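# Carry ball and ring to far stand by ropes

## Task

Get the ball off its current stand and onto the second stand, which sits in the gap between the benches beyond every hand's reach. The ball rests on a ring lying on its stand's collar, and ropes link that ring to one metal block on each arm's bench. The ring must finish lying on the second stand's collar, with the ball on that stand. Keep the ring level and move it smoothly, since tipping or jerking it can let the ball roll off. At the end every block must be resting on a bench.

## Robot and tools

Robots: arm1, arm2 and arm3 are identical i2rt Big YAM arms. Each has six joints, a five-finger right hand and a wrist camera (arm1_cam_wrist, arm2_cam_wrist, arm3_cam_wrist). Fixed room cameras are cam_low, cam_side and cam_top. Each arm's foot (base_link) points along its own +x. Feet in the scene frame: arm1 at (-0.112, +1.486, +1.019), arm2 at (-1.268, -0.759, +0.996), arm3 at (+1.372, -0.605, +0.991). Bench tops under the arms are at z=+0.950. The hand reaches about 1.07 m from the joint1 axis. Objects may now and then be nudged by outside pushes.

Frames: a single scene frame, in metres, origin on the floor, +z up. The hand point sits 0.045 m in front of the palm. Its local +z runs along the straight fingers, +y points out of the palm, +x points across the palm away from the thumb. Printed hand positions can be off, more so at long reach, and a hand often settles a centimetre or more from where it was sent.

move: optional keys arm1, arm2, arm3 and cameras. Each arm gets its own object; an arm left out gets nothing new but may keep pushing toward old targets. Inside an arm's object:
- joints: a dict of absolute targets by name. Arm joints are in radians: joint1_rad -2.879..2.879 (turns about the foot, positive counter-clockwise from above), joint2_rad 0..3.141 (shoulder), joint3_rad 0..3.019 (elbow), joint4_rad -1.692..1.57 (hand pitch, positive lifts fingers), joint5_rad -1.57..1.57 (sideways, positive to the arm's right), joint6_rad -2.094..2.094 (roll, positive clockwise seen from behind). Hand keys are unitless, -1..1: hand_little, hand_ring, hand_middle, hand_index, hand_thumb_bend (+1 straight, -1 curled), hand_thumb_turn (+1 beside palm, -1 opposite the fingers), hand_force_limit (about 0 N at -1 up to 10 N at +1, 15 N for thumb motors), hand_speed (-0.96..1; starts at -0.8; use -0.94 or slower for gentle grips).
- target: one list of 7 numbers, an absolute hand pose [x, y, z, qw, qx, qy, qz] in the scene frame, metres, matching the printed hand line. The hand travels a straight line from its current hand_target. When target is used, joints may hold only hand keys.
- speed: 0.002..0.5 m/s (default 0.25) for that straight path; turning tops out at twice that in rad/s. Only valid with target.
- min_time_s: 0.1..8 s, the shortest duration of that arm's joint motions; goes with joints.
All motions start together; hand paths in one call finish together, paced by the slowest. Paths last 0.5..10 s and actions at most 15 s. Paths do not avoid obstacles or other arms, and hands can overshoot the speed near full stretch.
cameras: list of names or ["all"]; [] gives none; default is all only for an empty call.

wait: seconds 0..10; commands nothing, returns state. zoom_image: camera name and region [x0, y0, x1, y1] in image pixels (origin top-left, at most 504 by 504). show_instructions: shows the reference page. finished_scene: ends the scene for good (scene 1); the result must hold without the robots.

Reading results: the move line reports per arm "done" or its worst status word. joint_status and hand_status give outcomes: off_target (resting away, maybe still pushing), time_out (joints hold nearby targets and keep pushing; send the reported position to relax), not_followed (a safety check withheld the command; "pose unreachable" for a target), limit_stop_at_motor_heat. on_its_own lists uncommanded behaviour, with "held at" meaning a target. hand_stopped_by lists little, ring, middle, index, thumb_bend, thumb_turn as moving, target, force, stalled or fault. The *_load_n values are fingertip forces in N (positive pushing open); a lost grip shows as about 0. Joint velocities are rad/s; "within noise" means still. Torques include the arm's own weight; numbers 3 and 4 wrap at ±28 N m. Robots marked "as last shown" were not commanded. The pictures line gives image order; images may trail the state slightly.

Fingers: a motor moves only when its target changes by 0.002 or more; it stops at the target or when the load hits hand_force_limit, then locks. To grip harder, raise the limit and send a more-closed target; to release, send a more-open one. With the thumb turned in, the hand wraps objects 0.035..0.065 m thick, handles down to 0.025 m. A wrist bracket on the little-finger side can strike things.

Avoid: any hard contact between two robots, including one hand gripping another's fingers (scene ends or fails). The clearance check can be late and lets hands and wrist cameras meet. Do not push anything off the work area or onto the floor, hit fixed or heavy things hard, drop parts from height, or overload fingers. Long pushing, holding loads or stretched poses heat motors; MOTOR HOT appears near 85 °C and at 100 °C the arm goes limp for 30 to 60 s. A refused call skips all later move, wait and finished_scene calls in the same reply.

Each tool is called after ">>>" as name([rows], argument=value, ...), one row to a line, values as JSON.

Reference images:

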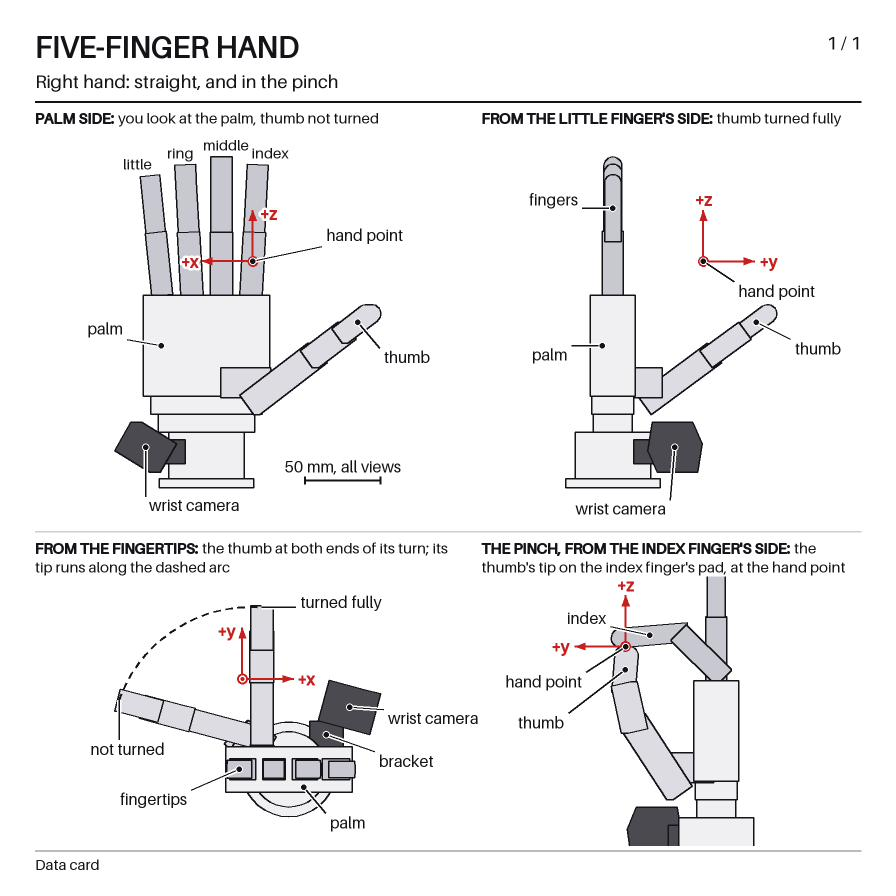

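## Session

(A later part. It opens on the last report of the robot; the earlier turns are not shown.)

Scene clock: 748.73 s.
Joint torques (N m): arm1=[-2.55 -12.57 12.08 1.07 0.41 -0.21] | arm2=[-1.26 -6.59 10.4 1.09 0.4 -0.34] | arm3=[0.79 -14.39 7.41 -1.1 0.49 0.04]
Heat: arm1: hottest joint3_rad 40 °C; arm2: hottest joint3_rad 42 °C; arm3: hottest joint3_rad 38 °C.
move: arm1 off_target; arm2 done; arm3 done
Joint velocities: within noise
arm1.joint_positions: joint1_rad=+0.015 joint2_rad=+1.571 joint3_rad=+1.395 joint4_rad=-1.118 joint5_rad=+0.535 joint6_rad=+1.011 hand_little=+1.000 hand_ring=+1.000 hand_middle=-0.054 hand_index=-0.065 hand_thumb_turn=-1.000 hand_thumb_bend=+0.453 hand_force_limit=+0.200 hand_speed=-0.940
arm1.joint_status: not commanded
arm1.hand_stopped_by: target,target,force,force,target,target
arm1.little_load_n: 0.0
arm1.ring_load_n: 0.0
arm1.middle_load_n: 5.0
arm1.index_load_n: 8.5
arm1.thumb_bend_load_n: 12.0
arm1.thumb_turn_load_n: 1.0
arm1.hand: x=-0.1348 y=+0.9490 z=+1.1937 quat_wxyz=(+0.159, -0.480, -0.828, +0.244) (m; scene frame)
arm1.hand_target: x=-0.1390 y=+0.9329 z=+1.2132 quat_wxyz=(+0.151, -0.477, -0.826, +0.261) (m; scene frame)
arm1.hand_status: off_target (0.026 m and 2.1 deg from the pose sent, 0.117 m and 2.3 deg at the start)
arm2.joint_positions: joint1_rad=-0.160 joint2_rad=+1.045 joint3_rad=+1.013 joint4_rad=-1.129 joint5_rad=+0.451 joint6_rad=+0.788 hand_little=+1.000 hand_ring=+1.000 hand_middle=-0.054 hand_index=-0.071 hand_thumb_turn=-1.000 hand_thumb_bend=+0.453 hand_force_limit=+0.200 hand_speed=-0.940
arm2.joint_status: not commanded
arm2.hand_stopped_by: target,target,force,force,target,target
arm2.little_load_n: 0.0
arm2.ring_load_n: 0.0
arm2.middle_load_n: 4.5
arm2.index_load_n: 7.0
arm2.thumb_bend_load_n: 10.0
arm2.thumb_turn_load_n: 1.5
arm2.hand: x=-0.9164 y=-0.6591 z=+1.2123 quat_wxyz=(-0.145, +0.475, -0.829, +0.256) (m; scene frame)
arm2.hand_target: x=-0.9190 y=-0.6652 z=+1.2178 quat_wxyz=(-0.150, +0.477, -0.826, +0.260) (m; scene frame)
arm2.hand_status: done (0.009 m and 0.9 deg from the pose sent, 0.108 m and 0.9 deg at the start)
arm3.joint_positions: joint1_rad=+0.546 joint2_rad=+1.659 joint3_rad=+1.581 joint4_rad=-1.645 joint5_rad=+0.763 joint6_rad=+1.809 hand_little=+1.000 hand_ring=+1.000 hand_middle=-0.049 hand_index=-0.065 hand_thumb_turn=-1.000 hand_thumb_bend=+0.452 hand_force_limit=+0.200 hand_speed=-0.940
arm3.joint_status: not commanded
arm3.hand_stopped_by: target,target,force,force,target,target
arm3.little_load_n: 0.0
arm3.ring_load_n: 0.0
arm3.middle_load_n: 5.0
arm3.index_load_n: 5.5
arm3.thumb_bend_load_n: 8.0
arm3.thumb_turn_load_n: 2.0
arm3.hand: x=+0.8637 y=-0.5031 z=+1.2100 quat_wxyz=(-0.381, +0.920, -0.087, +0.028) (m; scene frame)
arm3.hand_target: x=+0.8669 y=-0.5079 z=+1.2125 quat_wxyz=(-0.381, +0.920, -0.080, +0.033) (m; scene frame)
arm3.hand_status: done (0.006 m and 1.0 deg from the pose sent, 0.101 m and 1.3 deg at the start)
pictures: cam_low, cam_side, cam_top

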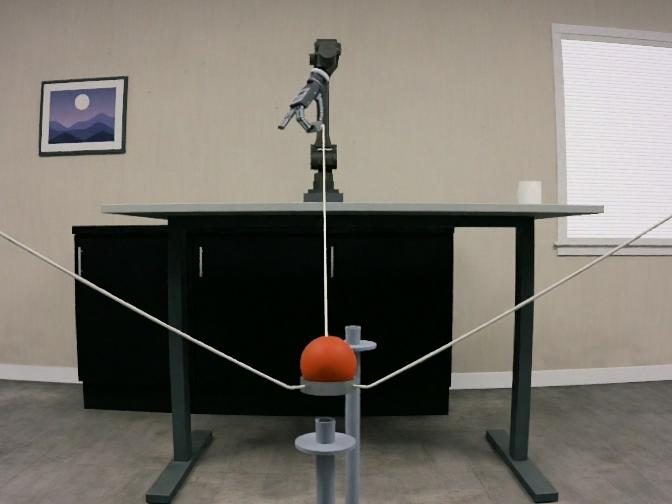

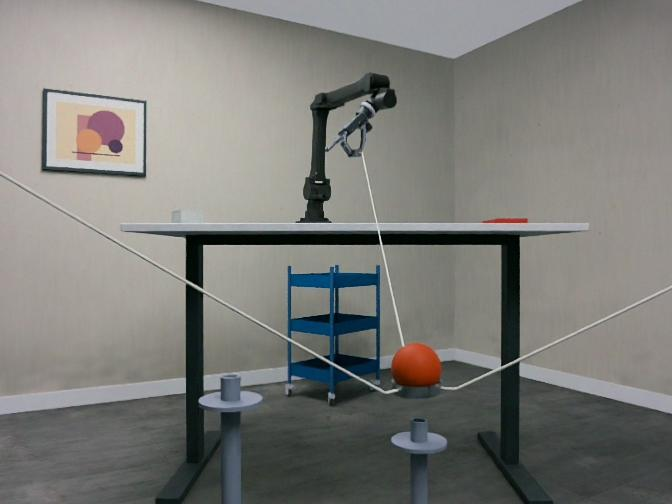

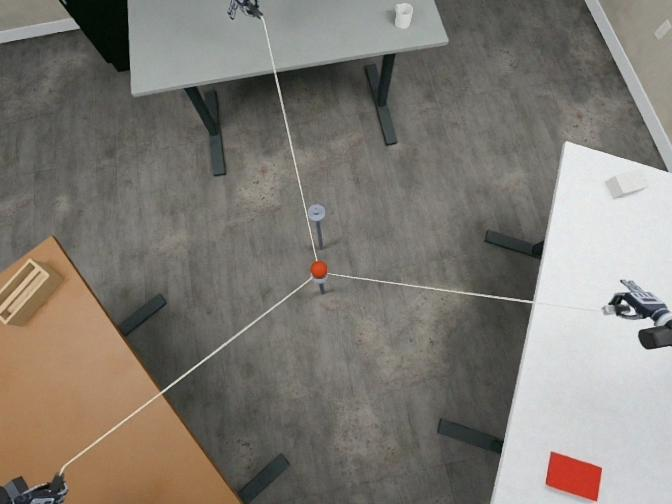

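>>> move(arm1={"target": [-0.1373, 0.9267, 1.178, 0.1504, -0.4769, -0.8259, 0.2604], "speed": 0.02}, arm2={"target": [-0.9173, -0.6704, 1.181, -0.1504, 0.4769, -0.8259, 0.2604], "speed": 0.02}, arm3={"target": [0.8686, -0.5132, 1.1640, -0.3812, 0.9204, -0.0805, 0.0334], "speed": 0.02}, cameras=["cam_low", "cam_side", "cam_top"])

>>> zoom_image(camera="cam_low", region=[240, 300, 440, 500])

>>> zoom_image(camera="cam_side", region=[320, 300, 520, 500])

Scene clock: 786.87 s.
Joint torques (N m): arm1=[-2.43 -12.98 8.7 1.29 0.41 -0.18] | arm2=[-1.61 -6.53 10.39 1.14 0.36 -0.33] | arm3=[1.03 -14.21 7.13 -0.4 0.47 0.03]
Heat: arm1: hottest joint3_rad 39 °C; arm2: hottest joint3_rad 37 °C; arm3: hottest joint3_rad 35 °C.
move: arm1 done; arm2 done; arm3 done
Joint velocities: within noise
arm1.joint_positions: joint1_rad=+0.015 joint2_rad=+1.603 joint3_rad=+1.387 joint4_rad=-1.037 joint5_rad=+0.535 joint6_rad=+1.010 hand_little=+1.000 hand_ring=+1.000 hand_middle=-0.054 hand_index=-0.065 hand_thumb_turn=-1.000 hand_thumb_bend=+0.453 hand_force_limit=+0.200 hand_speed=-0.940
arm1.joint_status: not commanded
arm1.hand_stopped_by: target,target,force,force,target,target
arm1.little_load_n: 0.0
arm1.ring_load_n: 0.0
arm1.middle_load_n: 4.5
arm1.index_load_n: 8.5
arm1.thumb_bend_load_n: 12.5
arm1.thumb_turn_load_n: 1.0
arm1.hand: x=-0.1340 y=+0.9293 z=+1.1795 quat_wxyz=(+0.149, -0.483, -0.823, +0.261) (m; scene frame)
arm1.hand_target: x=-0.1372 y=+0.9267 z=+1.1780 quat_wxyz=(+0.150, -0.477, -0.826, +0.260) (m; scene frame)
arm1.hand_status: done (0.004 m and 0.8 deg from the pose sent, 0.027 m and 2.1 deg at the start)
arm2.joint_positions: joint1_rad=-0.176 joint2_rad=+1.045 joint3_rad=+0.920 joint4_rad=-1.022 joint5_rad=+0.444 joint6_rad=+0.769 hand_little=+1.000 hand_ring=+1.000 hand_middle=-0.054 hand_index=-0.071 hand_thumb_turn=-1.000 hand_thumb_bend=+0.453 hand_force_limit=+0.200 hand_speed=-0.940
arm2.joint_status: not commanded
arm2.hand_stopped_by: target,target,force,force,target,target
arm2.little_load_n: 0.0
arm2.ring_load_n: 0.0
arm2.middle_load_n: 4.5
arm2.index_load_n: 7.0
arm2.thumb_bend_load_n: 10.0
arm2.thumb_turn_load_n: 1.0
arm2.hand: x=-0.9157 y=-0.6637 z=+1.1778 quat_wxyz=(-0.148, +0.475, -0.828, +0.256) (m; scene frame)
arm2.hand_target: x=-0.9173 y=-0.6702 z=+1.1809 quat_wxyz=(-0.150, +0.477, -0.826, +0.260) (m; scene frame)
arm2.hand_status: done (0.008 m and 0.6 deg from the pose sent, 0.033 m and 0.9 deg at the start)
arm3.joint_positions: joint1_rad=+0.554 joint2_rad=+1.672 joint3_rad=+1.472 joint4_rad=-1.552 joint5_rad=+0.762 joint6_rad=+1.826 hand_little=+1.000 hand_ring=+1.000 hand_middle=-0.049 hand_index=-0.065 hand_thumb_turn=-1.000 hand_thumb_bend=+0.452 hand_force_limit=+0.200 hand_speed=-0.940
arm3.joint_status: not commanded
arm3.hand_stopped_by: target,target,force,force,target,target
arm3.little_load_n: 0.0
arm3.ring_load_n: 0.0
arm3.middle_load_n: 5.0
arm3.index_load_n: 5.5
arm3.thumb_bend_load_n: 8.5
arm3.thumb_turn_load_n: 2.0
arm3.hand: x=+0.8707 y=-0.5065 z=+1.1629 quat_wxyz=(-0.382, +0.919, -0.086, +0.036) (m; scene frame)
arm3.hand_target: x=+0.8687 y=-0.5131 z=+1.1640 quat_wxyz=(-0.381, +0.920, -0.081, +0.033) (m; scene frame)
arm3.hand_status: done (0.007 m and 0.8 deg from the pose sent, 0.047 m and 1.0 deg at the start)
pictures: cam_low, cam_side, cam_top

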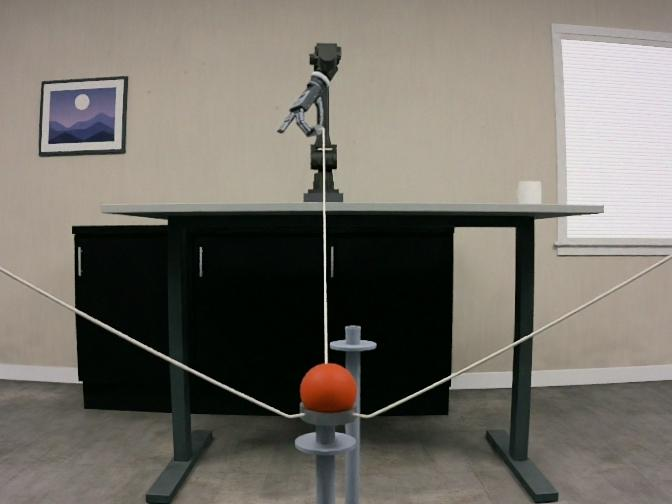

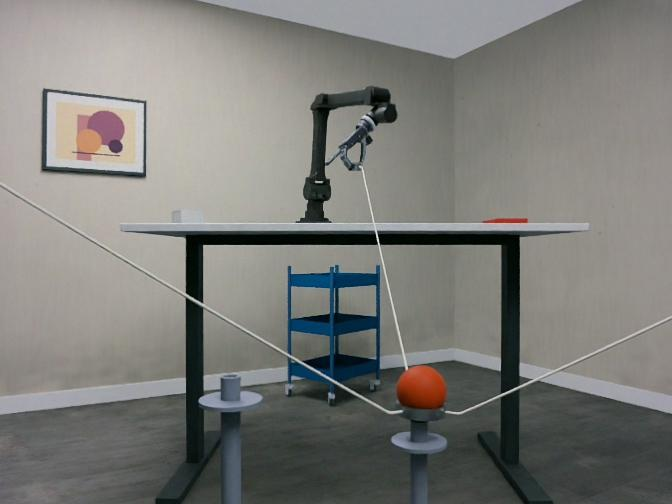

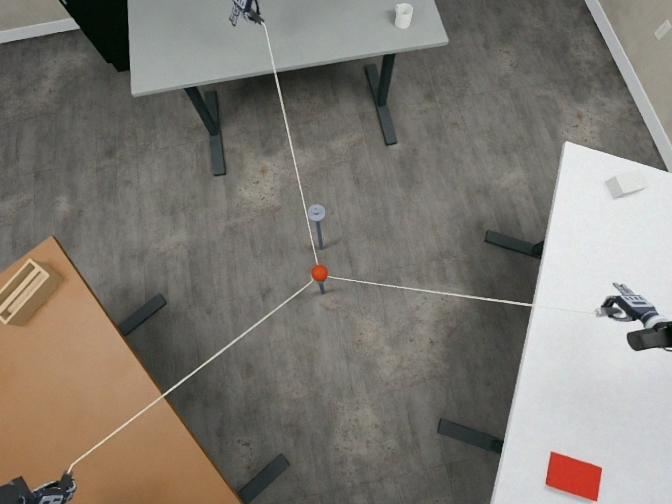

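Scaled by 2.520.

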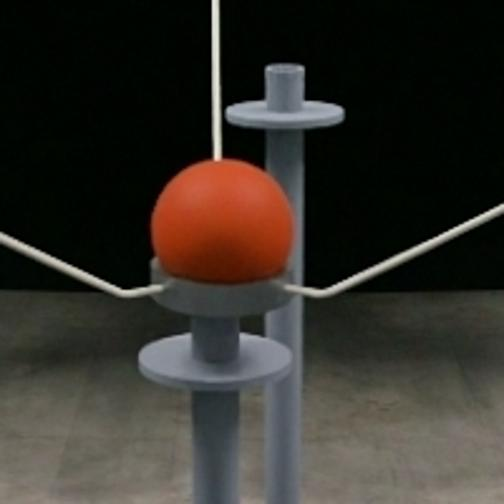

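Scaled by 2.520.

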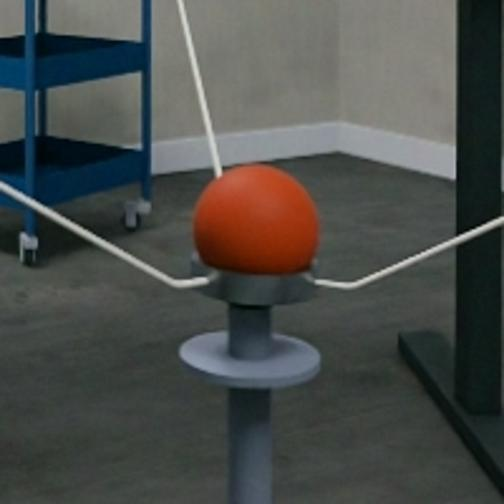

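>>> move(arm1={"target": [-0.1388, 0.9393, 1.149, 0.1504, -0.4769, -0.8259, 0.2604], "speed": 0.015}, arm2={"target": [-0.9151, -0.6688, 1.1706, -0.1504, 0.4769, -0.8259, 0.2604], "speed": 0.015}, arm3={"target": [0.8607, -0.5146, 1.1518, -0.3812, 0.9204, -0.0805, 0.0334], "speed": 0.015}, cameras=["cam_low", "cam_side", "cam_top"])

>>> zoom_image(camera="cam_low", region=[240, 300, 440, 500])

>>> zoom_image(camera="cam_side", region=[320, 300, 520, 500])

Scene clock: 815.10 s.
Joint torques (N m): arm1=[-2.67 -13.8 8.47 1.48 0.4 -0.13] | arm2=[-1.08 -5.13 10.21 1.29 0.41 -0.26] | arm3=[0.79 -14.04 7.35 -0.21 0.5 0.06]
Heat: arm1: hottest joint3_rad 39 °C; arm2: hottest joint3_rad 38 °C; arm3: hottest joint3_rad 34 °C.
move: arm1 done; arm2 done; arm3 done
Joint velocities: within noise
arm1.joint_positions: joint1_rad=+0.015 joint2_rad=+1.603 joint3_rad=+1.293 joint4_rad=-0.960 joint5_rad=+0.534 joint6_rad=+1.002 hand_little=+1.000 hand_ring=+1.000 hand_middle=-0.054 hand_index=-0.065 hand_thumb_turn=-1.000 hand_thumb_bend=+0.453 hand_force_limit=+0.200 hand_speed=-0.940
arm1.joint_status: not commanded
arm1.hand_stopped_by: target,target,force,force,target,target
arm1.little_load_n: 0.0
arm1.ring_load_n: 0.0
arm1.middle_load_n: 5.0
arm1.index_load_n: 7.0
arm1.thumb_bend_load_n: 12.0
arm1.thumb_turn_load_n: 0.0
arm1.hand: x=-0.1343 y=+0.9436 z=+1.1435 quat_wxyz=(+0.154, -0.478, -0.827, +0.253) (m; scene frame)
arm1.hand_target: x=-0.1387 y=+0.9394 z=+1.1490 quat_wxyz=(+0.151, -0.477, -0.826, +0.260) (m; scene frame)
arm1.hand_status: done (0.008 m and 0.9 deg from the pose sent, 0.032 m and 0.8 deg at the start)
arm2.joint_positions: joint1_rad=-0.176 joint2_rad=+1.045 joint3_rad=+0.901 joint4_rad=-0.997 joint5_rad=+0.444 joint6_rad=+0.763 hand_little=+1.000 hand_ring=+1.000 hand_middle=-0.054 hand_index=-0.071 hand_thumb_turn=-1.000 hand_thumb_bend=+0.453 hand_force_limit=+0.200 hand_speed=-0.940
arm2.joint_status: not commanded
arm2.hand_stopped_by: target,target,force,force,target,target
arm2.little_load_n: 0.0
arm2.ring_load_n: 0.0
arm2.middle_load_n: 4.5
arm2.index_load_n: 6.0
arm2.thumb_bend_load_n: 10.5
arm2.thumb_turn_load_n: 0.0
arm2.hand: x=-0.9156 y=-0.6639 z=+1.1708 quat_wxyz=(-0.150, +0.477, -0.827, +0.257) (m; scene frame)
arm2.hand_target: x=-0.9152 y=-0.6687 z=+1.1706 quat_wxyz=(-0.150, +0.477, -0.826, +0.260) (m; scene frame)
arm2.hand_status: done (0.005 m and 0.4 deg from the pose sent, 0.009 m and 0.6 deg at the start)
arm3.joint_positions: joint1_rad=+0.559 joint2_rad=+1.694 joint3_rad=+1.472 joint4_rad=-1.535 joint5_rad=+0.760 joint6_rad=+1.827 hand_little=+1.000 hand_ring=+1.000 hand_middle=-0.049 hand_index=-0.065 hand_thumb_turn=-1.000 hand_thumb_bend=+0.452 hand_force_limit=+0.200 hand_speed=-0.940
arm3.joint_status: not commanded
arm3.hand_stopped_by: target,target,force,force,target,target
arm3.little_load_n: 0.0
arm3.ring_load_n: 0.0
arm3.middle_load_n: 5.5
arm3.index_load_n: 4.5
arm3.thumb_bend_load_n: 8.0
arm3.thumb_turn_load_n: 1.0
arm3.hand: x=+0.8651 y=-0.5091 z=+1.1521 quat_wxyz=(-0.382, +0.920, -0.084, +0.038) (m; scene frame)
arm3.hand_target: x=+0.8609 y=-0.5146 z=+1.1517 quat_wxyz=(-0.381, +0.920, -0.080, +0.034) (m; scene frame)
arm3.hand_status: done (0.007 m and 0.6 deg from the pose sent, 0.017 m and 0.8 deg at the start)
pictures: cam_low, cam_side, cam_top

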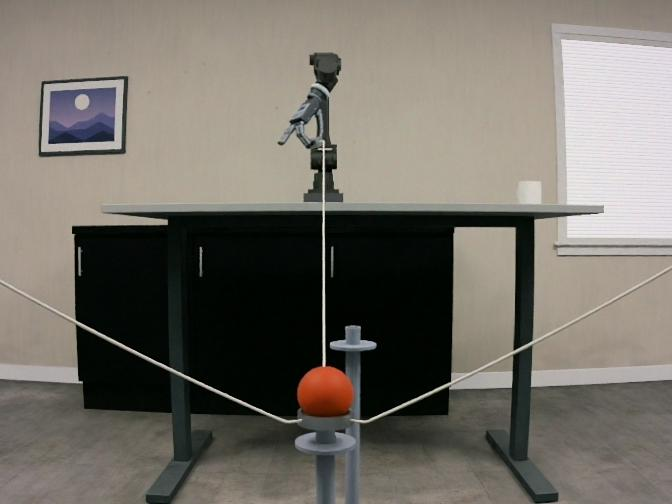

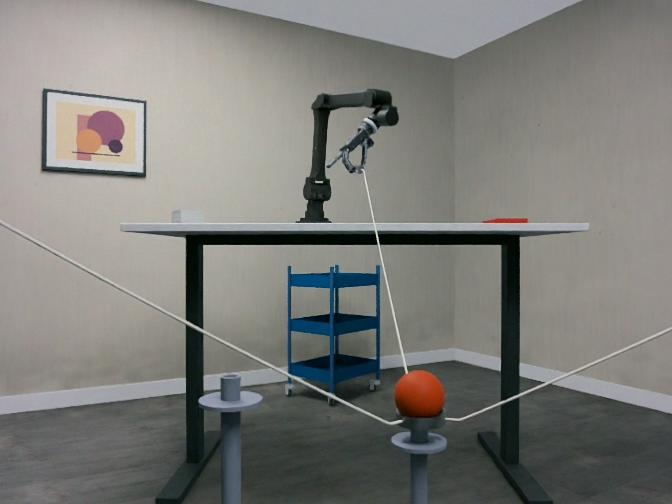

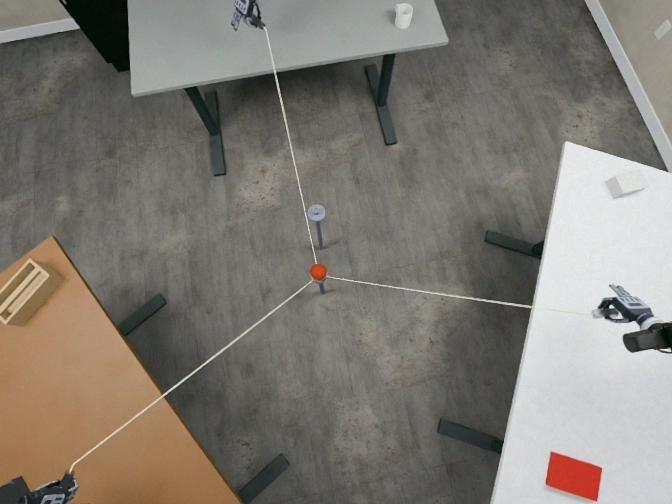

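Scaled by 2.520.

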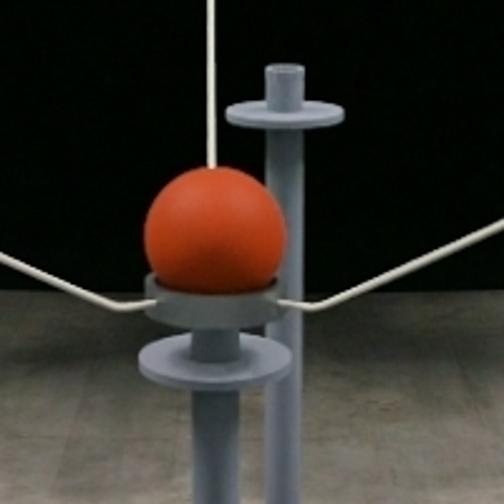

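Scaled by 2.520.

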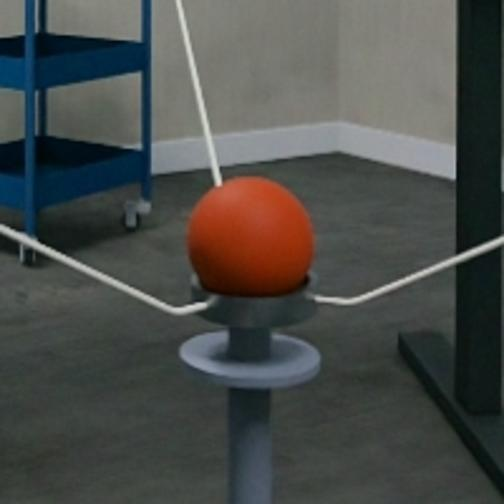

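>>> move(arm1={"target": [-0.1389, 0.9366, 1.127, 0.1504, -0.4769, -0.8259, 0.2604], "speed": 0.015}, arm2={"target": [-0.9119, -0.6680, 1.1402, -0.1504, 0.4769, -0.8259, 0.2604], "speed": 0.015}, arm3={"target": [0.8595, -0.5144, 1.1234, -0.3812, 0.9204, -0.0805, 0.0334], "speed": 0.015}, cameras=["cam_low", "cam_side", "cam_top"])

>>> zoom_image(camera="cam_low", region=[240, 300, 440, 500])

>>> zoom_image(camera="cam_side", region=[320, 300, 520, 500])

Scene clock: 830.13 s.
Joint torques (N m): arm1=[-2.67 -12.1 8.39 1.54 0.39 -0.12] | arm2=[-1.49 -5.36 10.1 1.4 0.37 -0.22] | arm3=[0.97 -14.1 7.05 -0.18 0.49 0.06]
Heat: arm1: hottest joint3_rad 37 °C; arm2: hottest joint3_rad 37 °C; arm3: hottest joint3_rad 34 °C.
move: arm1 done; arm2 done; arm3 done
Joint velocities: within noise
arm1.joint_positions: joint1_rad=+0.015 joint2_rad=+1.609 joint3_rad=+1.263 joint4_rad=-0.905 joint5_rad=+0.534 joint6_rad=+1.001 hand_little=+1.000 hand_ring=+1.000 hand_middle=-0.054 hand_index=-0.065 hand_thumb_turn=-1.000 hand_thumb_bend=+0.453 hand_force_limit=+0.200 hand_speed=-0.940
arm1.joint_status: not commanded
arm1.hand_stopped_by: target,target,force,force,target,target
arm1.little_load_n: 0.0
arm1.ring_load_n: 0.0
arm1.middle_load_n: 5.5
arm1.index_load_n: 7.0
arm1.thumb_bend_load_n: 12.0
arm1.thumb_turn_load_n: 0.0
arm1.hand: x=-0.1341 y=+0.9406 z=+1.1312 quat_wxyz=(+0.149, -0.479, -0.825, +0.261) (m; scene frame)
arm1.hand_target: x=-0.1388 y=+0.9367 z=+1.1270 quat_wxyz=(+0.150, -0.477, -0.826, +0.260) (m; scene frame)
arm1.hand_status: done (0.008 m and 0.3 deg from the pose sent, 0.019 m and 0.9 deg at the start)
arm2.joint_positions: joint1_rad=-0.176 joint2_rad=+1.063 joint3_rad=+0.837 joint4_rad=-0.907 joint5_rad=+0.444 joint6_rad=+0.762 hand_little=+1.000 hand_ring=+1.000 hand_middle=-0.054 hand_index=-0.071 hand_thumb_turn=-1.000 hand_thumb_bend=+0.453 hand_force_limit=+0.200 hand_speed=-0.940
arm2.joint_status: not commanded
arm2.hand_stopped_by: target,target,force,force,target,target
arm2.little_load_n: 0.0
arm2.ring_load_n: 0.0
arm2.middle_load_n: 4.5
arm2.index_load_n: 6.0
arm2.thumb_bend_load_n: 10.0
arm2.thumb_turn_load_n: 0.0
arm2.hand: x=-0.9129 y=-0.6629 z=+1.1432 quat_wxyz=(-0.153, +0.477, -0.826, +0.258) (m; scene frame)
arm2.hand_target: x=-0.9121 y=-0.6679 z=+1.1402 quat_wxyz=(-0.150, +0.477, -0.826, +0.260) (m; scene frame)
arm2.hand_status: done (0.006 m and 0.4 deg from the pose sent, 0.031 m and 0.4 deg at the start)
arm3.joint_positions: joint1_rad=+0.559 joint2_rad=+1.715 joint3_rad=+1.427 joint4_rad=-1.465 joint5_rad=+0.760 joint6_rad=+1.827 hand_little=+1.000 hand_ring=+1.000 hand_middle=-0.049 hand_index=-0.065 hand_thumb_turn=-1.000 hand_thumb_bend=+0.452 hand_force_limit=+0.200 hand_speed=-0.940
arm3.joint_status: not commanded
arm3.hand_stopped_by: target,target,force,force,target,target
arm3.little_load_n: 0.0
arm3.ring_load_n: 0.0
arm3.middle_load_n: 5.5
arm3.index_load_n: 4.5
arm3.thumb_bend_load_n: 8.0
arm3.thumb_turn_load_n: 0.5
arm3.hand: x=+0.8629 y=-0.5089 z=+1.1250 quat_wxyz=(-0.381, +0.920, -0.084, +0.037) (m; scene frame)
arm3.hand_target: x=+0.8596 y=-0.5143 z=+1.1235 quat_wxyz=(-0.381, +0.920, -0.080, +0.033) (m; scene frame)
arm3.hand_status: done (0.007 m and 0.6 deg from the pose sent, 0.030 m and 0.6 deg at the start)
pictures: cam_low, cam_side, cam_top

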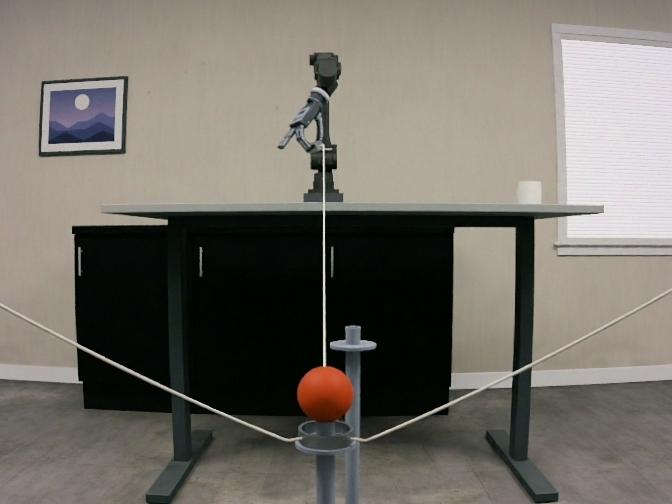

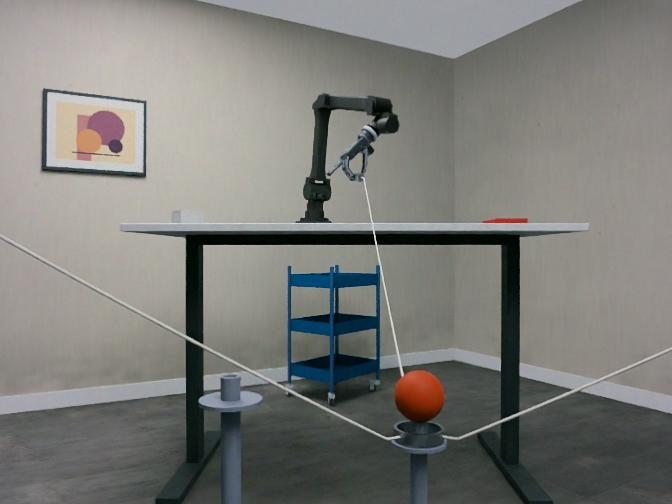

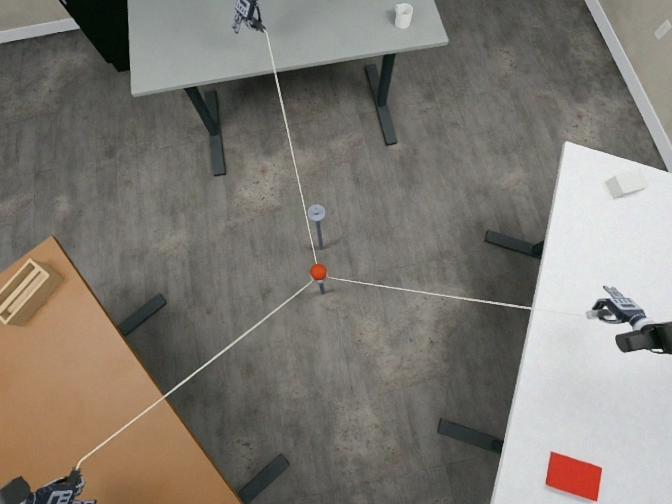

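Scaled by 2.520.

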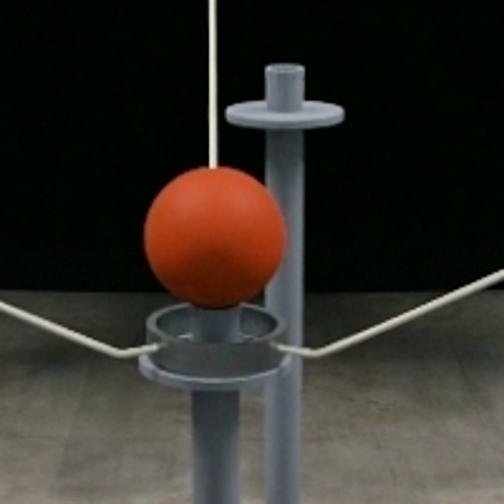

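Scaled by 2.520.

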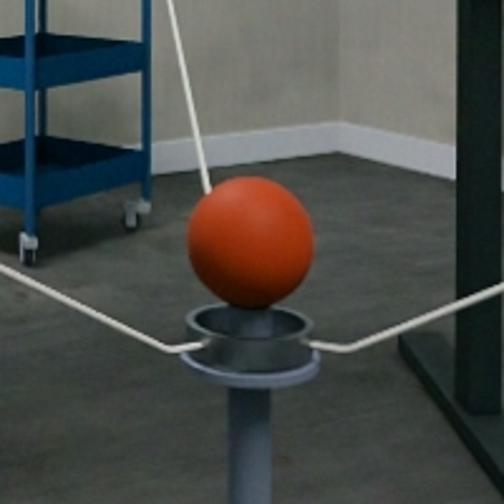

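>>> move(arm1={"target": [-0.1389, 0.9300, 1.080, 0.1504, -0.4769, -0.8259, 0.2604], "speed": 0.04}, arm2={"target": [-0.875, -0.6400, 1.10, -0.1504, 0.4769, -0.8259, 0.2604], "speed": 0.04}, arm3={"target": [0.845, -0.5100, 1.080, -0.3812, 0.9204, -0.0805, 0.0334], "speed": 0.04}, cameras=["cam_low", "cam_side", "cam_top"])

>>> zoom_image(camera="cam_low", region=[240, 300, 440, 500])

>>> zoom_image(camera="cam_side", region=[320, 300, 520, 500])

Scene clock: 854.70 s.
Joint torques (N m): arm1=[-2.61 -12.4 8.12 1.73 0.39 -0.07] | arm2=[0.56 -6.89 11.19 1.46 0.52 -0.03] | arm3=[0.21 -14.62 6.86 -0.02 0.57 -0.04]
Heat: arm1: hottest joint3_rad 37 °C; arm2: hottest joint3_rad 37 °C; arm3: hottest joint3_rad 34 °C.
move: arm1 done; arm2 off_target; arm3 done
Joint velocities: within noise
arm1.joint_positions: joint1_rad=+0.014 joint2_rad=+1.672 joint3_rad=+1.211 joint4_rad=-0.794 joint5_rad=+0.534 joint6_rad=+0.993 hand_little=+1.000 hand_ring=+1.000 hand_middle=-0.054 hand_index=-0.065 hand_thumb_turn=-1.000 hand_thumb_bend=+0.453 hand_force_limit=+0.200 hand_speed=-0.940
arm1.joint_status: not commanded
arm1.hand_stopped_by: target,target,force,force,target,target
arm1.little_load_n: 0.0
arm1.ring_load_n: 0.0
arm1.middle_load_n: 5.0
arm1.index_load_n: 6.0
arm1.thumb_bend_load_n: 12.0
arm1.thumb_turn_load_n: -1.0
arm1.hand: x=-0.1342 y=+0.9359 z=+1.0846 quat_wxyz=(+0.151, -0.476, -0.827, +0.259) (m; scene frame)
arm1.hand_target: x=-0.1389 y=+0.9303 z=+1.0800 quat_wxyz=(+0.151, -0.477, -0.826, +0.260) (m; scene frame)
arm1.hand_status: done (0.009 m and 0.2 deg from the pose sent, 0.053 m and 0.3 deg at the start)
arm2.joint_positions: joint1_rad=-0.158 joint2_rad=+1.232 joint3_rad=+0.837 joint4_rad=-0.778 joint5_rad=+0.457 joint6_rad=+0.782 hand_little=+1.000 hand_ring=+1.000 hand_middle=-0.054 hand_index=-0.071 hand_thumb_turn=-1.000 hand_thumb_bend=+0.453 hand_force_limit=+0.200 hand_speed=-0.940
arm2.joint_status: not commanded
arm2.hand_stopped_by: target,target,force,force,target,target
arm2.little_load_n: 0.0
arm2.ring_load_n: 0.0
arm2.middle_load_n: 5.0
arm2.index_load_n: 5.5
arm2.thumb_bend_load_n: 10.0
arm2.thumb_turn_load_n: -1.0
arm2.hand: x=-0.8824 y=-0.6468 z=+1.0945 quat_wxyz=(-0.138, +0.480, -0.827, +0.258) (m; scene frame)
arm2.hand_target: x=-0.8753 y=-0.6400 z=+1.1001 quat_wxyz=(-0.150, +0.477, -0.826, +0.260) (m; scene frame)
arm2.hand_status: off_target (0.011 m and 1.5 deg from the pose sent, 0.062 m and 0.4 deg at the start)
arm3.joint_positions: joint1_rad=+0.560 joint2_rad=+1.784 joint3_rad=+1.405 joint4_rad=-1.369 joint5_rad=+0.760 joint6_rad=+1.825 hand_little=+1.000 hand_ring=+1.000 hand_middle=-0.049 hand_index=-0.065 hand_thumb_turn=-1.000 hand_thumb_bend=+0.452 hand_force_limit=+0.200 hand_speed=-0.940
arm3.joint_status: not commanded
arm3.hand_stopped_by: target,target,force,force,target,target
arm3.little_load_n: -0.5
arm3.ring_load_n: 0.0
arm3.middle_load_n: 6.0
arm3.index_load_n: 4.0
arm3.thumb_bend_load_n: 7.5
arm3.thumb_turn_load_n: -0.5
arm3.hand: x=+0.8484 y=-0.5091 z=+1.0824 quat_wxyz=(-0.381, +0.920, -0.084, +0.035) (m; scene frame)
arm3.hand_target: x=+0.8451 y=-0.5100 z=+1.0801 quat_wxyz=(-0.381, +0.920, -0.080, +0.033) (m; scene frame)
arm3.hand_status: done (0.004 m and 0.4 deg from the pose sent, 0.048 m and 0.6 deg at the start)
pictures: cam_low, cam_side, cam_top

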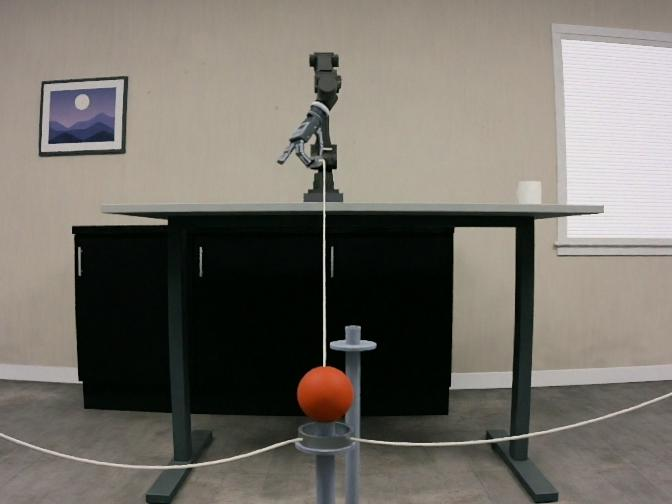

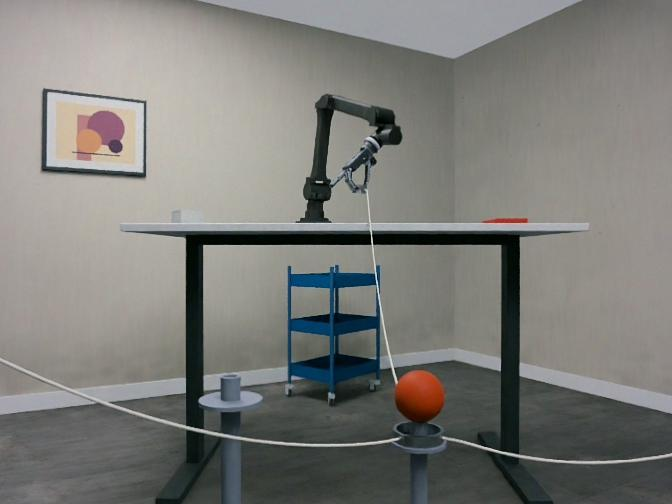

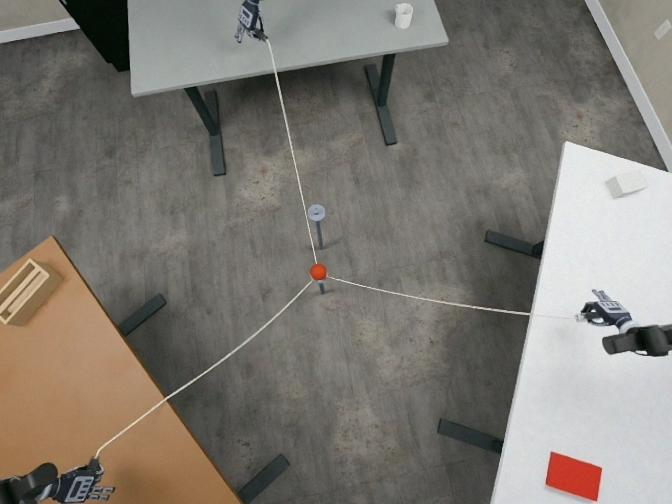

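Scaled by 2.520.

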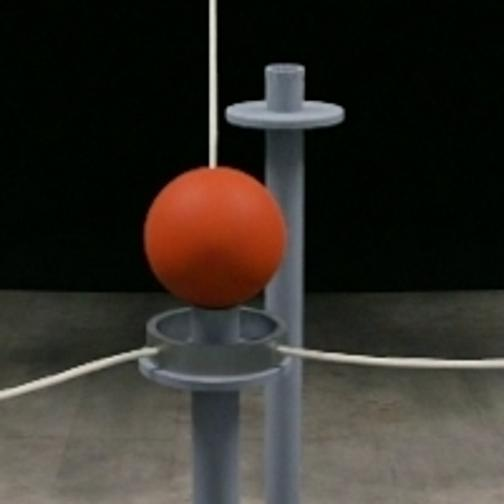

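Scaled by 2.520.

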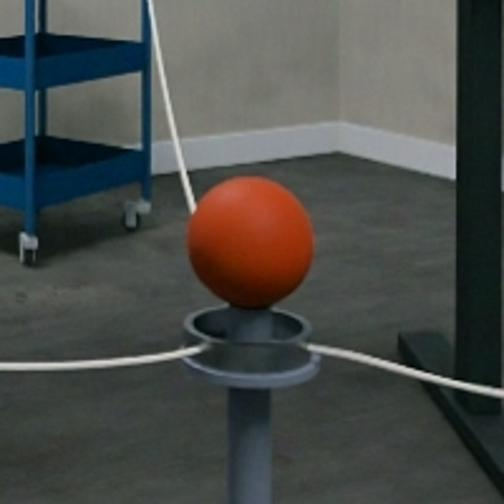

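>>> move(arm1={"target": [-0.140, 0.930, 1.035, 0.3687, -0.5266, -0.6275, 0.4394], "speed": 0.1}, arm2={"target": [-0.800, -0.600, 1.035, -0.1725, 0.2463, -0.7813, 0.5470], "speed": 0.1}, arm3={"target": [0.860, -0.490, 1.035, -0.5730, 0.8184, -0.0357, 0.0250], "speed": 0.1}, cameras=["all"])

Scene clock: 877.33 s.
Joint torques (N m): arm1=[-1.14 -14.15 8.8 -0.43 1.07 0.17] | arm2=[0.32 -11.75 11.69 -0.31 1.14 -0.03] | arm3=[0.67 -15.21 5.64 -1.13 0.94 0.16]
Heat: arm1: hottest joint3_rad 36 °C; arm2: hottest joint3_rad 38 °C; arm3: hottest joint3_rad 33 °C.
move: arm1 off_target; arm2 off_target; arm3 done
Joint velocities: within noise
arm1.joint_positions: joint1_rad=+0.221 joint2_rad=+1.950 joint3_rad=+1.247 joint4_rad=-1.077 joint5_rad=+1.210 joint6_rad=+1.774 hand_little=+1.000 hand_ring=+1.000 hand_middle=-0.054 hand_index=-0.065 hand_thumb_turn=-1.000 hand_thumb_bend=+0.453 hand_force_limit=+0.200 hand_speed=-0.940
arm1.joint_status: not commanded
arm1.hand_stopped_by: target,target,force,force,target,target
arm1.little_load_n: 0.0
arm1.ring_load_n: 0.0
arm1.middle_load_n: 5.5
arm1.index_load_n: 5.5
arm1.thumb_bend_load_n: 12.5
arm1.thumb_turn_load_n: -1.0
arm1.hand: x=-0.1464 y=+0.9437 z=+1.0316 quat_wxyz=(+0.374, -0.525, -0.632, +0.431) (m; scene frame)
arm1.hand_target: x=-0.1400 y=+0.9305 z=+1.0351 quat_wxyz=(+0.368, -0.526, -0.628, +0.440) (m; scene frame)
arm1.hand_status: off_target (0.016 m and 1.2 deg from the pose sent, 0.050 m and 40.3 deg at the start)
arm2.joint_positions: joint1_rad=+0.144 joint2_rad=+1.768 joint3_rad=+1.010 joint4_rad=-0.993 joint5_rad=+1.210 joint6_rad=+1.720 hand_little=+1.000 hand_ring=+1.000 hand_middle=-0.054 hand_index=-0.071 hand_thumb_turn=-1.000 hand_thumb_bend=+0.453 hand_force_limit=+0.200 hand_speed=-0.940
arm2.joint_status: not commanded
arm2.hand_stopped_by: target,target,force,force,target,target
arm2.little_load_n: 0.0
arm2.ring_load_n: 0.0
arm2.middle_load_n: 5.0
arm2.index_load_n: 5.0
arm2.thumb_bend_load_n: 10.5
arm2.thumb_turn_load_n: -1.0
arm2.hand: x=-0.8171 y=-0.6174 z=+1.0220 quat_wxyz=(-0.152, +0.256, -0.780, +0.550) (m; scene frame)
arm2.hand_target: x=-0.8010 y=-0.6003 z=+1.0355 quat_wxyz=(-0.173, +0.247, -0.781, +0.546) (m; scene frame)
arm2.hand_status: off_target (0.028 m and 2.6 deg from the pose sent, 0.112 m and 43.3 deg at the start)
arm3.joint_positions: joint1_rad=+0.647 joint2_rad=+1.929 joint3_rad=+1.305 joint4_rad=-1.380 joint5_rad=+1.163 joint6_rad=+2.046 hand_little=+1.000 hand_ring=+1.000 hand_middle=-0.049 hand_index=-0.065 hand_thumb_turn=-1.000 hand_thumb_bend=+0.452 hand_force_limit=+0.200 hand_speed=-0.940
arm3.joint_status: not commanded
arm3.hand_stopped_by: target,target,force,force,target,target
arm3.little_load_n: 0.0
arm3.ring_load_n: 0.0
arm3.middle_load_n: 5.5
arm3.index_load_n: 3.5
arm3.thumb_bend_load_n: 8.0
arm3.thumb_turn_load_n: -0.5
arm3.hand: x=+0.8602 y=-0.4871 z=+1.0366 quat_wxyz=(-0.569, +0.821, -0.041, +0.024) (m; scene frame)
arm3.hand_target: x=+0.8600 y=-0.4900 z=+1.0350 quat_wxyz=(-0.573, +0.819, -0.036, +0.025) (m; scene frame)
arm3.hand_status: done (0.003 m and 0.8 deg from the pose sent, 0.052 m and 25.6 deg at the start)
pictures: arm1_cam_wrist, arm2_cam_wrist, arm3_cam_wrist, cam_low, cam_side, cam_top
camera_calibration:
arm1_cam_wrist: T_world_to_cam=[[0.272766, 0.323324, -0.906124, 0.671234], [0.658074, -0.749746, -0.0694281, 0.881236], [-0.70181, -0.577359, -0.417276, 0.982715], [0, 0, 0, 1]] pos_world=[-0.0733286, 1.01106, 1.07947]
arm2_cam_wrist: T_world_to_cam=[[-0.479735, 0.0796276, -0.873793, 0.546553], [0.372893, 0.919965, -0.120893, 0.998739], [0.794233, -0.383828, -0.471032, 1.00796], [0, 0, 0, 1]] pos_world=[-0.910776, -0.575444, 1.0731]
arm3_cam_wrist: T_world_to_cam=[[0.159719, -0.334468, -0.928774, 0.667135], [-0.89178, -0.452368, 0.00954879, 0.536383], [-0.423341, 0.826737, -0.370523, 1.2664], [0, 0, 0, 1]] pos_world=[0.907903, -0.581206, 1.08373]

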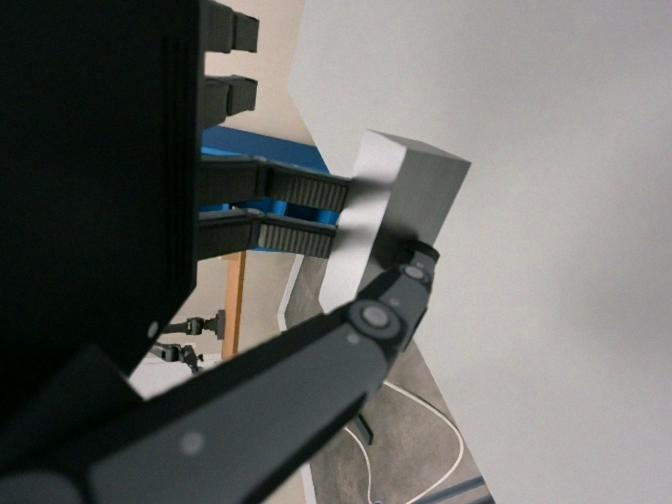

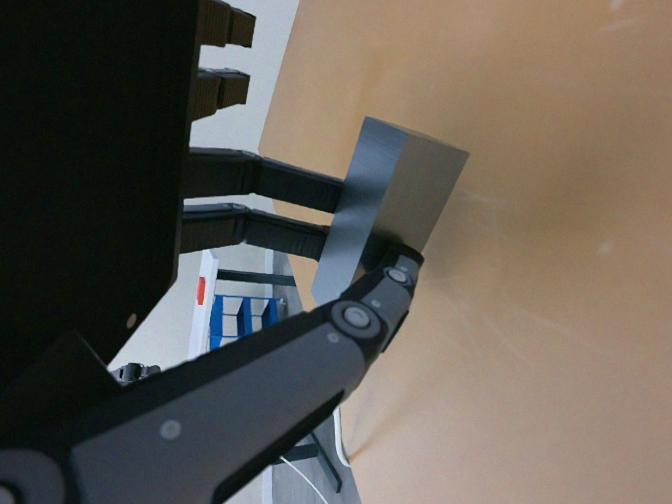

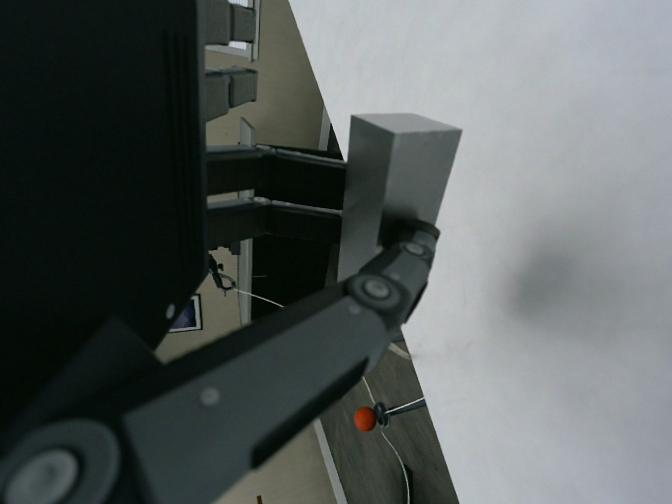

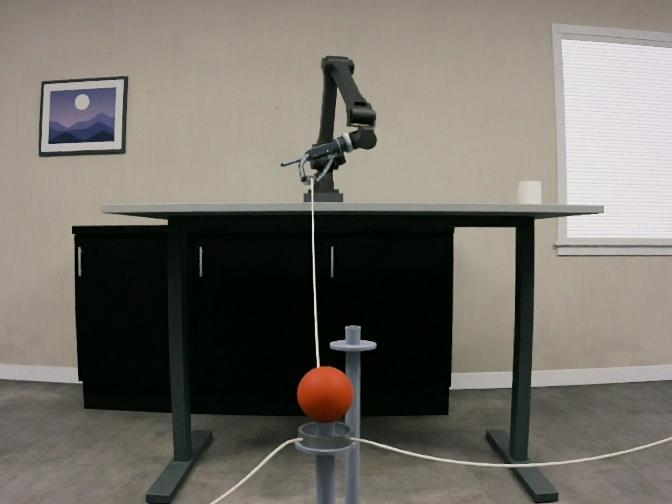

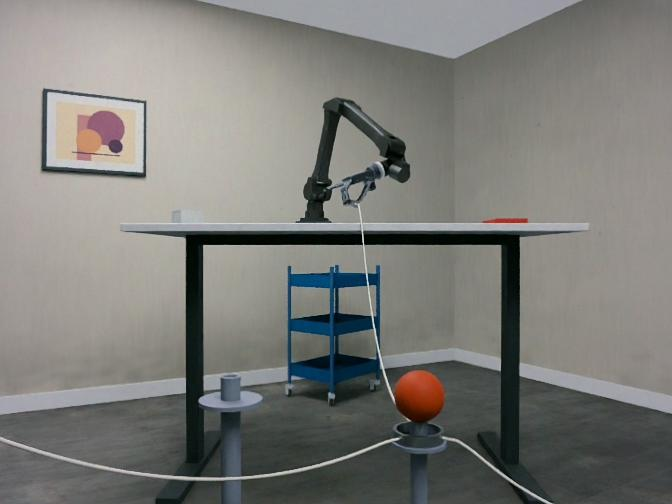

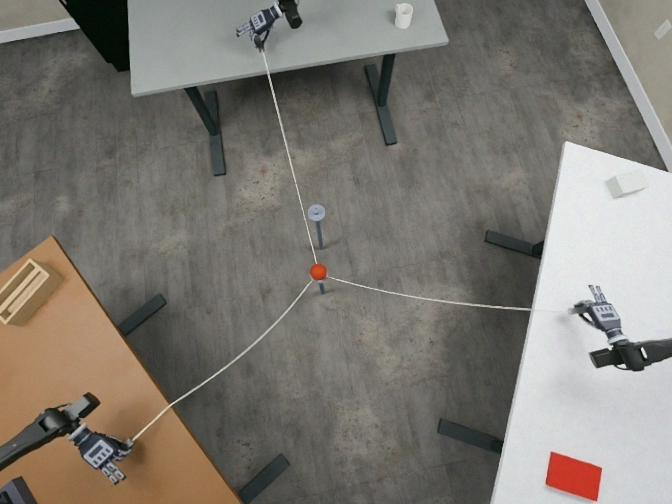

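>>> move(arm1={"target": [-0.140, 0.930, 0.985, 0.3687, -0.5266, -0.6275, 0.4394], "speed": 0.06}, arm2={"target": [-0.800, -0.600, 0.990, -0.1725, 0.2463, -0.7813, 0.5470], "speed": 0.06}, arm3={"target": [0.860, -0.490, 0.988, -0.5730, 0.8184, -0.0357, 0.0250], "speed": 0.06})

Scene clock: 887.07 s.
Joint torques (N m): arm1=[-1.2 -15.03 7.06 0.53 1.06 0.13] | arm2=[0.15 -12.34 8.9 0.2 1.1 -0.05] | arm3=[0.67 -15.56 5.12 -0.43 0.9 0.15]
Heat: arm1: hottest joint3_rad 36 °C; arm2: hottest joint3_rad 38 °C; arm3: hottest joint3_rad 33 °C.
move: arm1 off_target; arm2 off_target; arm3 done
Joint velocities: within noise
arm1.joint_positions: joint1_rad=+0.221 joint2_rad=+2.042 joint3_rad=+1.247 joint4_rad=-0.997 joint5_rad=+1.211 joint6_rad=+1.778 hand_little=+1.000 hand_ring=+1.000 hand_middle=-0.054 hand_index=-0.065 hand_thumb_turn=-1.000 hand_thumb_bend=+0.453 hand_force_limit=+0.200 hand_speed=-0.940
arm1.joint_status: not commanded
arm1.hand_stopped_by: target,target,force,force,target,target
arm1.little_load_n: 0.0
arm1.ring_load_n: 0.0
arm1.middle_load_n: 5.5
arm1.index_load_n: 5.5
arm1.thumb_bend_load_n: 12.0
arm1.thumb_turn_load_n: -1.0
arm1.hand: x=-0.1456 y=+0.9405 z=+0.9864 quat_wxyz=(+0.377, -0.523, -0.633, +0.429) (m; scene frame)
arm1.hand_target: x=-0.1400 y=+0.9303 z=+0.9853 quat_wxyz=(+0.369, -0.527, -0.628, +0.439) (m; scene frame)
arm1.hand_status: off_target (0.012 m and 1.6 deg from the pose sent, 0.049 m and 1.2 deg at the start)
arm2.joint_positions: joint1_rad=+0.144 joint2_rad=+1.858 joint3_rad=+1.010 joint4_rad=-0.897 joint5_rad=+1.211 joint6_rad=+1.724 hand_little=+1.000 hand_ring=+1.000 hand_middle=-0.054 hand_index=-0.071 hand_thumb_turn=-1.000 hand_thumb_bend=+0.453 hand_force_limit=+0.200 hand_speed=-0.940
arm2.joint_status: not commanded
arm2.hand_stopped_by: target,target,force,force,target,target
arm2.little_load_n: 0.0
arm2.ring_load_n: -0.5
arm2.middle_load_n: 5.0
arm2.index_load_n: 5.0
arm2.thumb_bend_load_n: 10.0
arm2.thumb_turn_load_n: -1.0
arm2.hand: x=-0.8106 y=-0.6125 z=+0.9842 quat_wxyz=(-0.155, +0.253, -0.781, +0.549) (m; scene frame)
arm2.hand_target: x=-0.8004 y=-0.6000 z=+0.9904 quat_wxyz=(-0.173, +0.246, -0.781, +0.547) (m; scene frame)
arm2.hand_status: off_target (0.017 m and 2.1 deg from the pose sent, 0.040 m and 2.7 deg at the start)
arm3.joint_positions: joint1_rad=+0.647 joint2_rad=+2.009 joint3_rad=+1.281 joint4_rad=-1.301 joint5_rad=+1.163 joint6_rad=+2.050 hand_little=+1.000 hand_ring=+1.000 hand_middle=-0.049 hand_index=-0.065 hand_thumb_turn=-1.000 hand_thumb_bend=+0.452 hand_force_limit=+0.200 hand_speed=-0.940
arm3.joint_status: not commanded
arm3.hand_stopped_by: target,target,force,force,target,target
arm3.little_load_n: 0.0
arm3.ring_load_n: 0.0
arm3.middle_load_n: 5.5
arm3.index_load_n: 3.5
arm3.thumb_bend_load_n: 8.0
arm3.thumb_turn_load_n: -0.5
arm3.hand: x=+0.8636 y=-0.4864 z=+0.9900 quat_wxyz=(-0.571, +0.820, -0.035, +0.032) (m; scene frame)
arm3.hand_target: x=+0.8601 y=-0.4901 z=+0.9880 quat_wxyz=(-0.573, +0.818, -0.036, +0.025) (m; scene frame)
arm3.hand_status: done (0.005 m and 0.9 deg from the pose sent, 0.049 m and 0.8 deg at the start)
pictures: none


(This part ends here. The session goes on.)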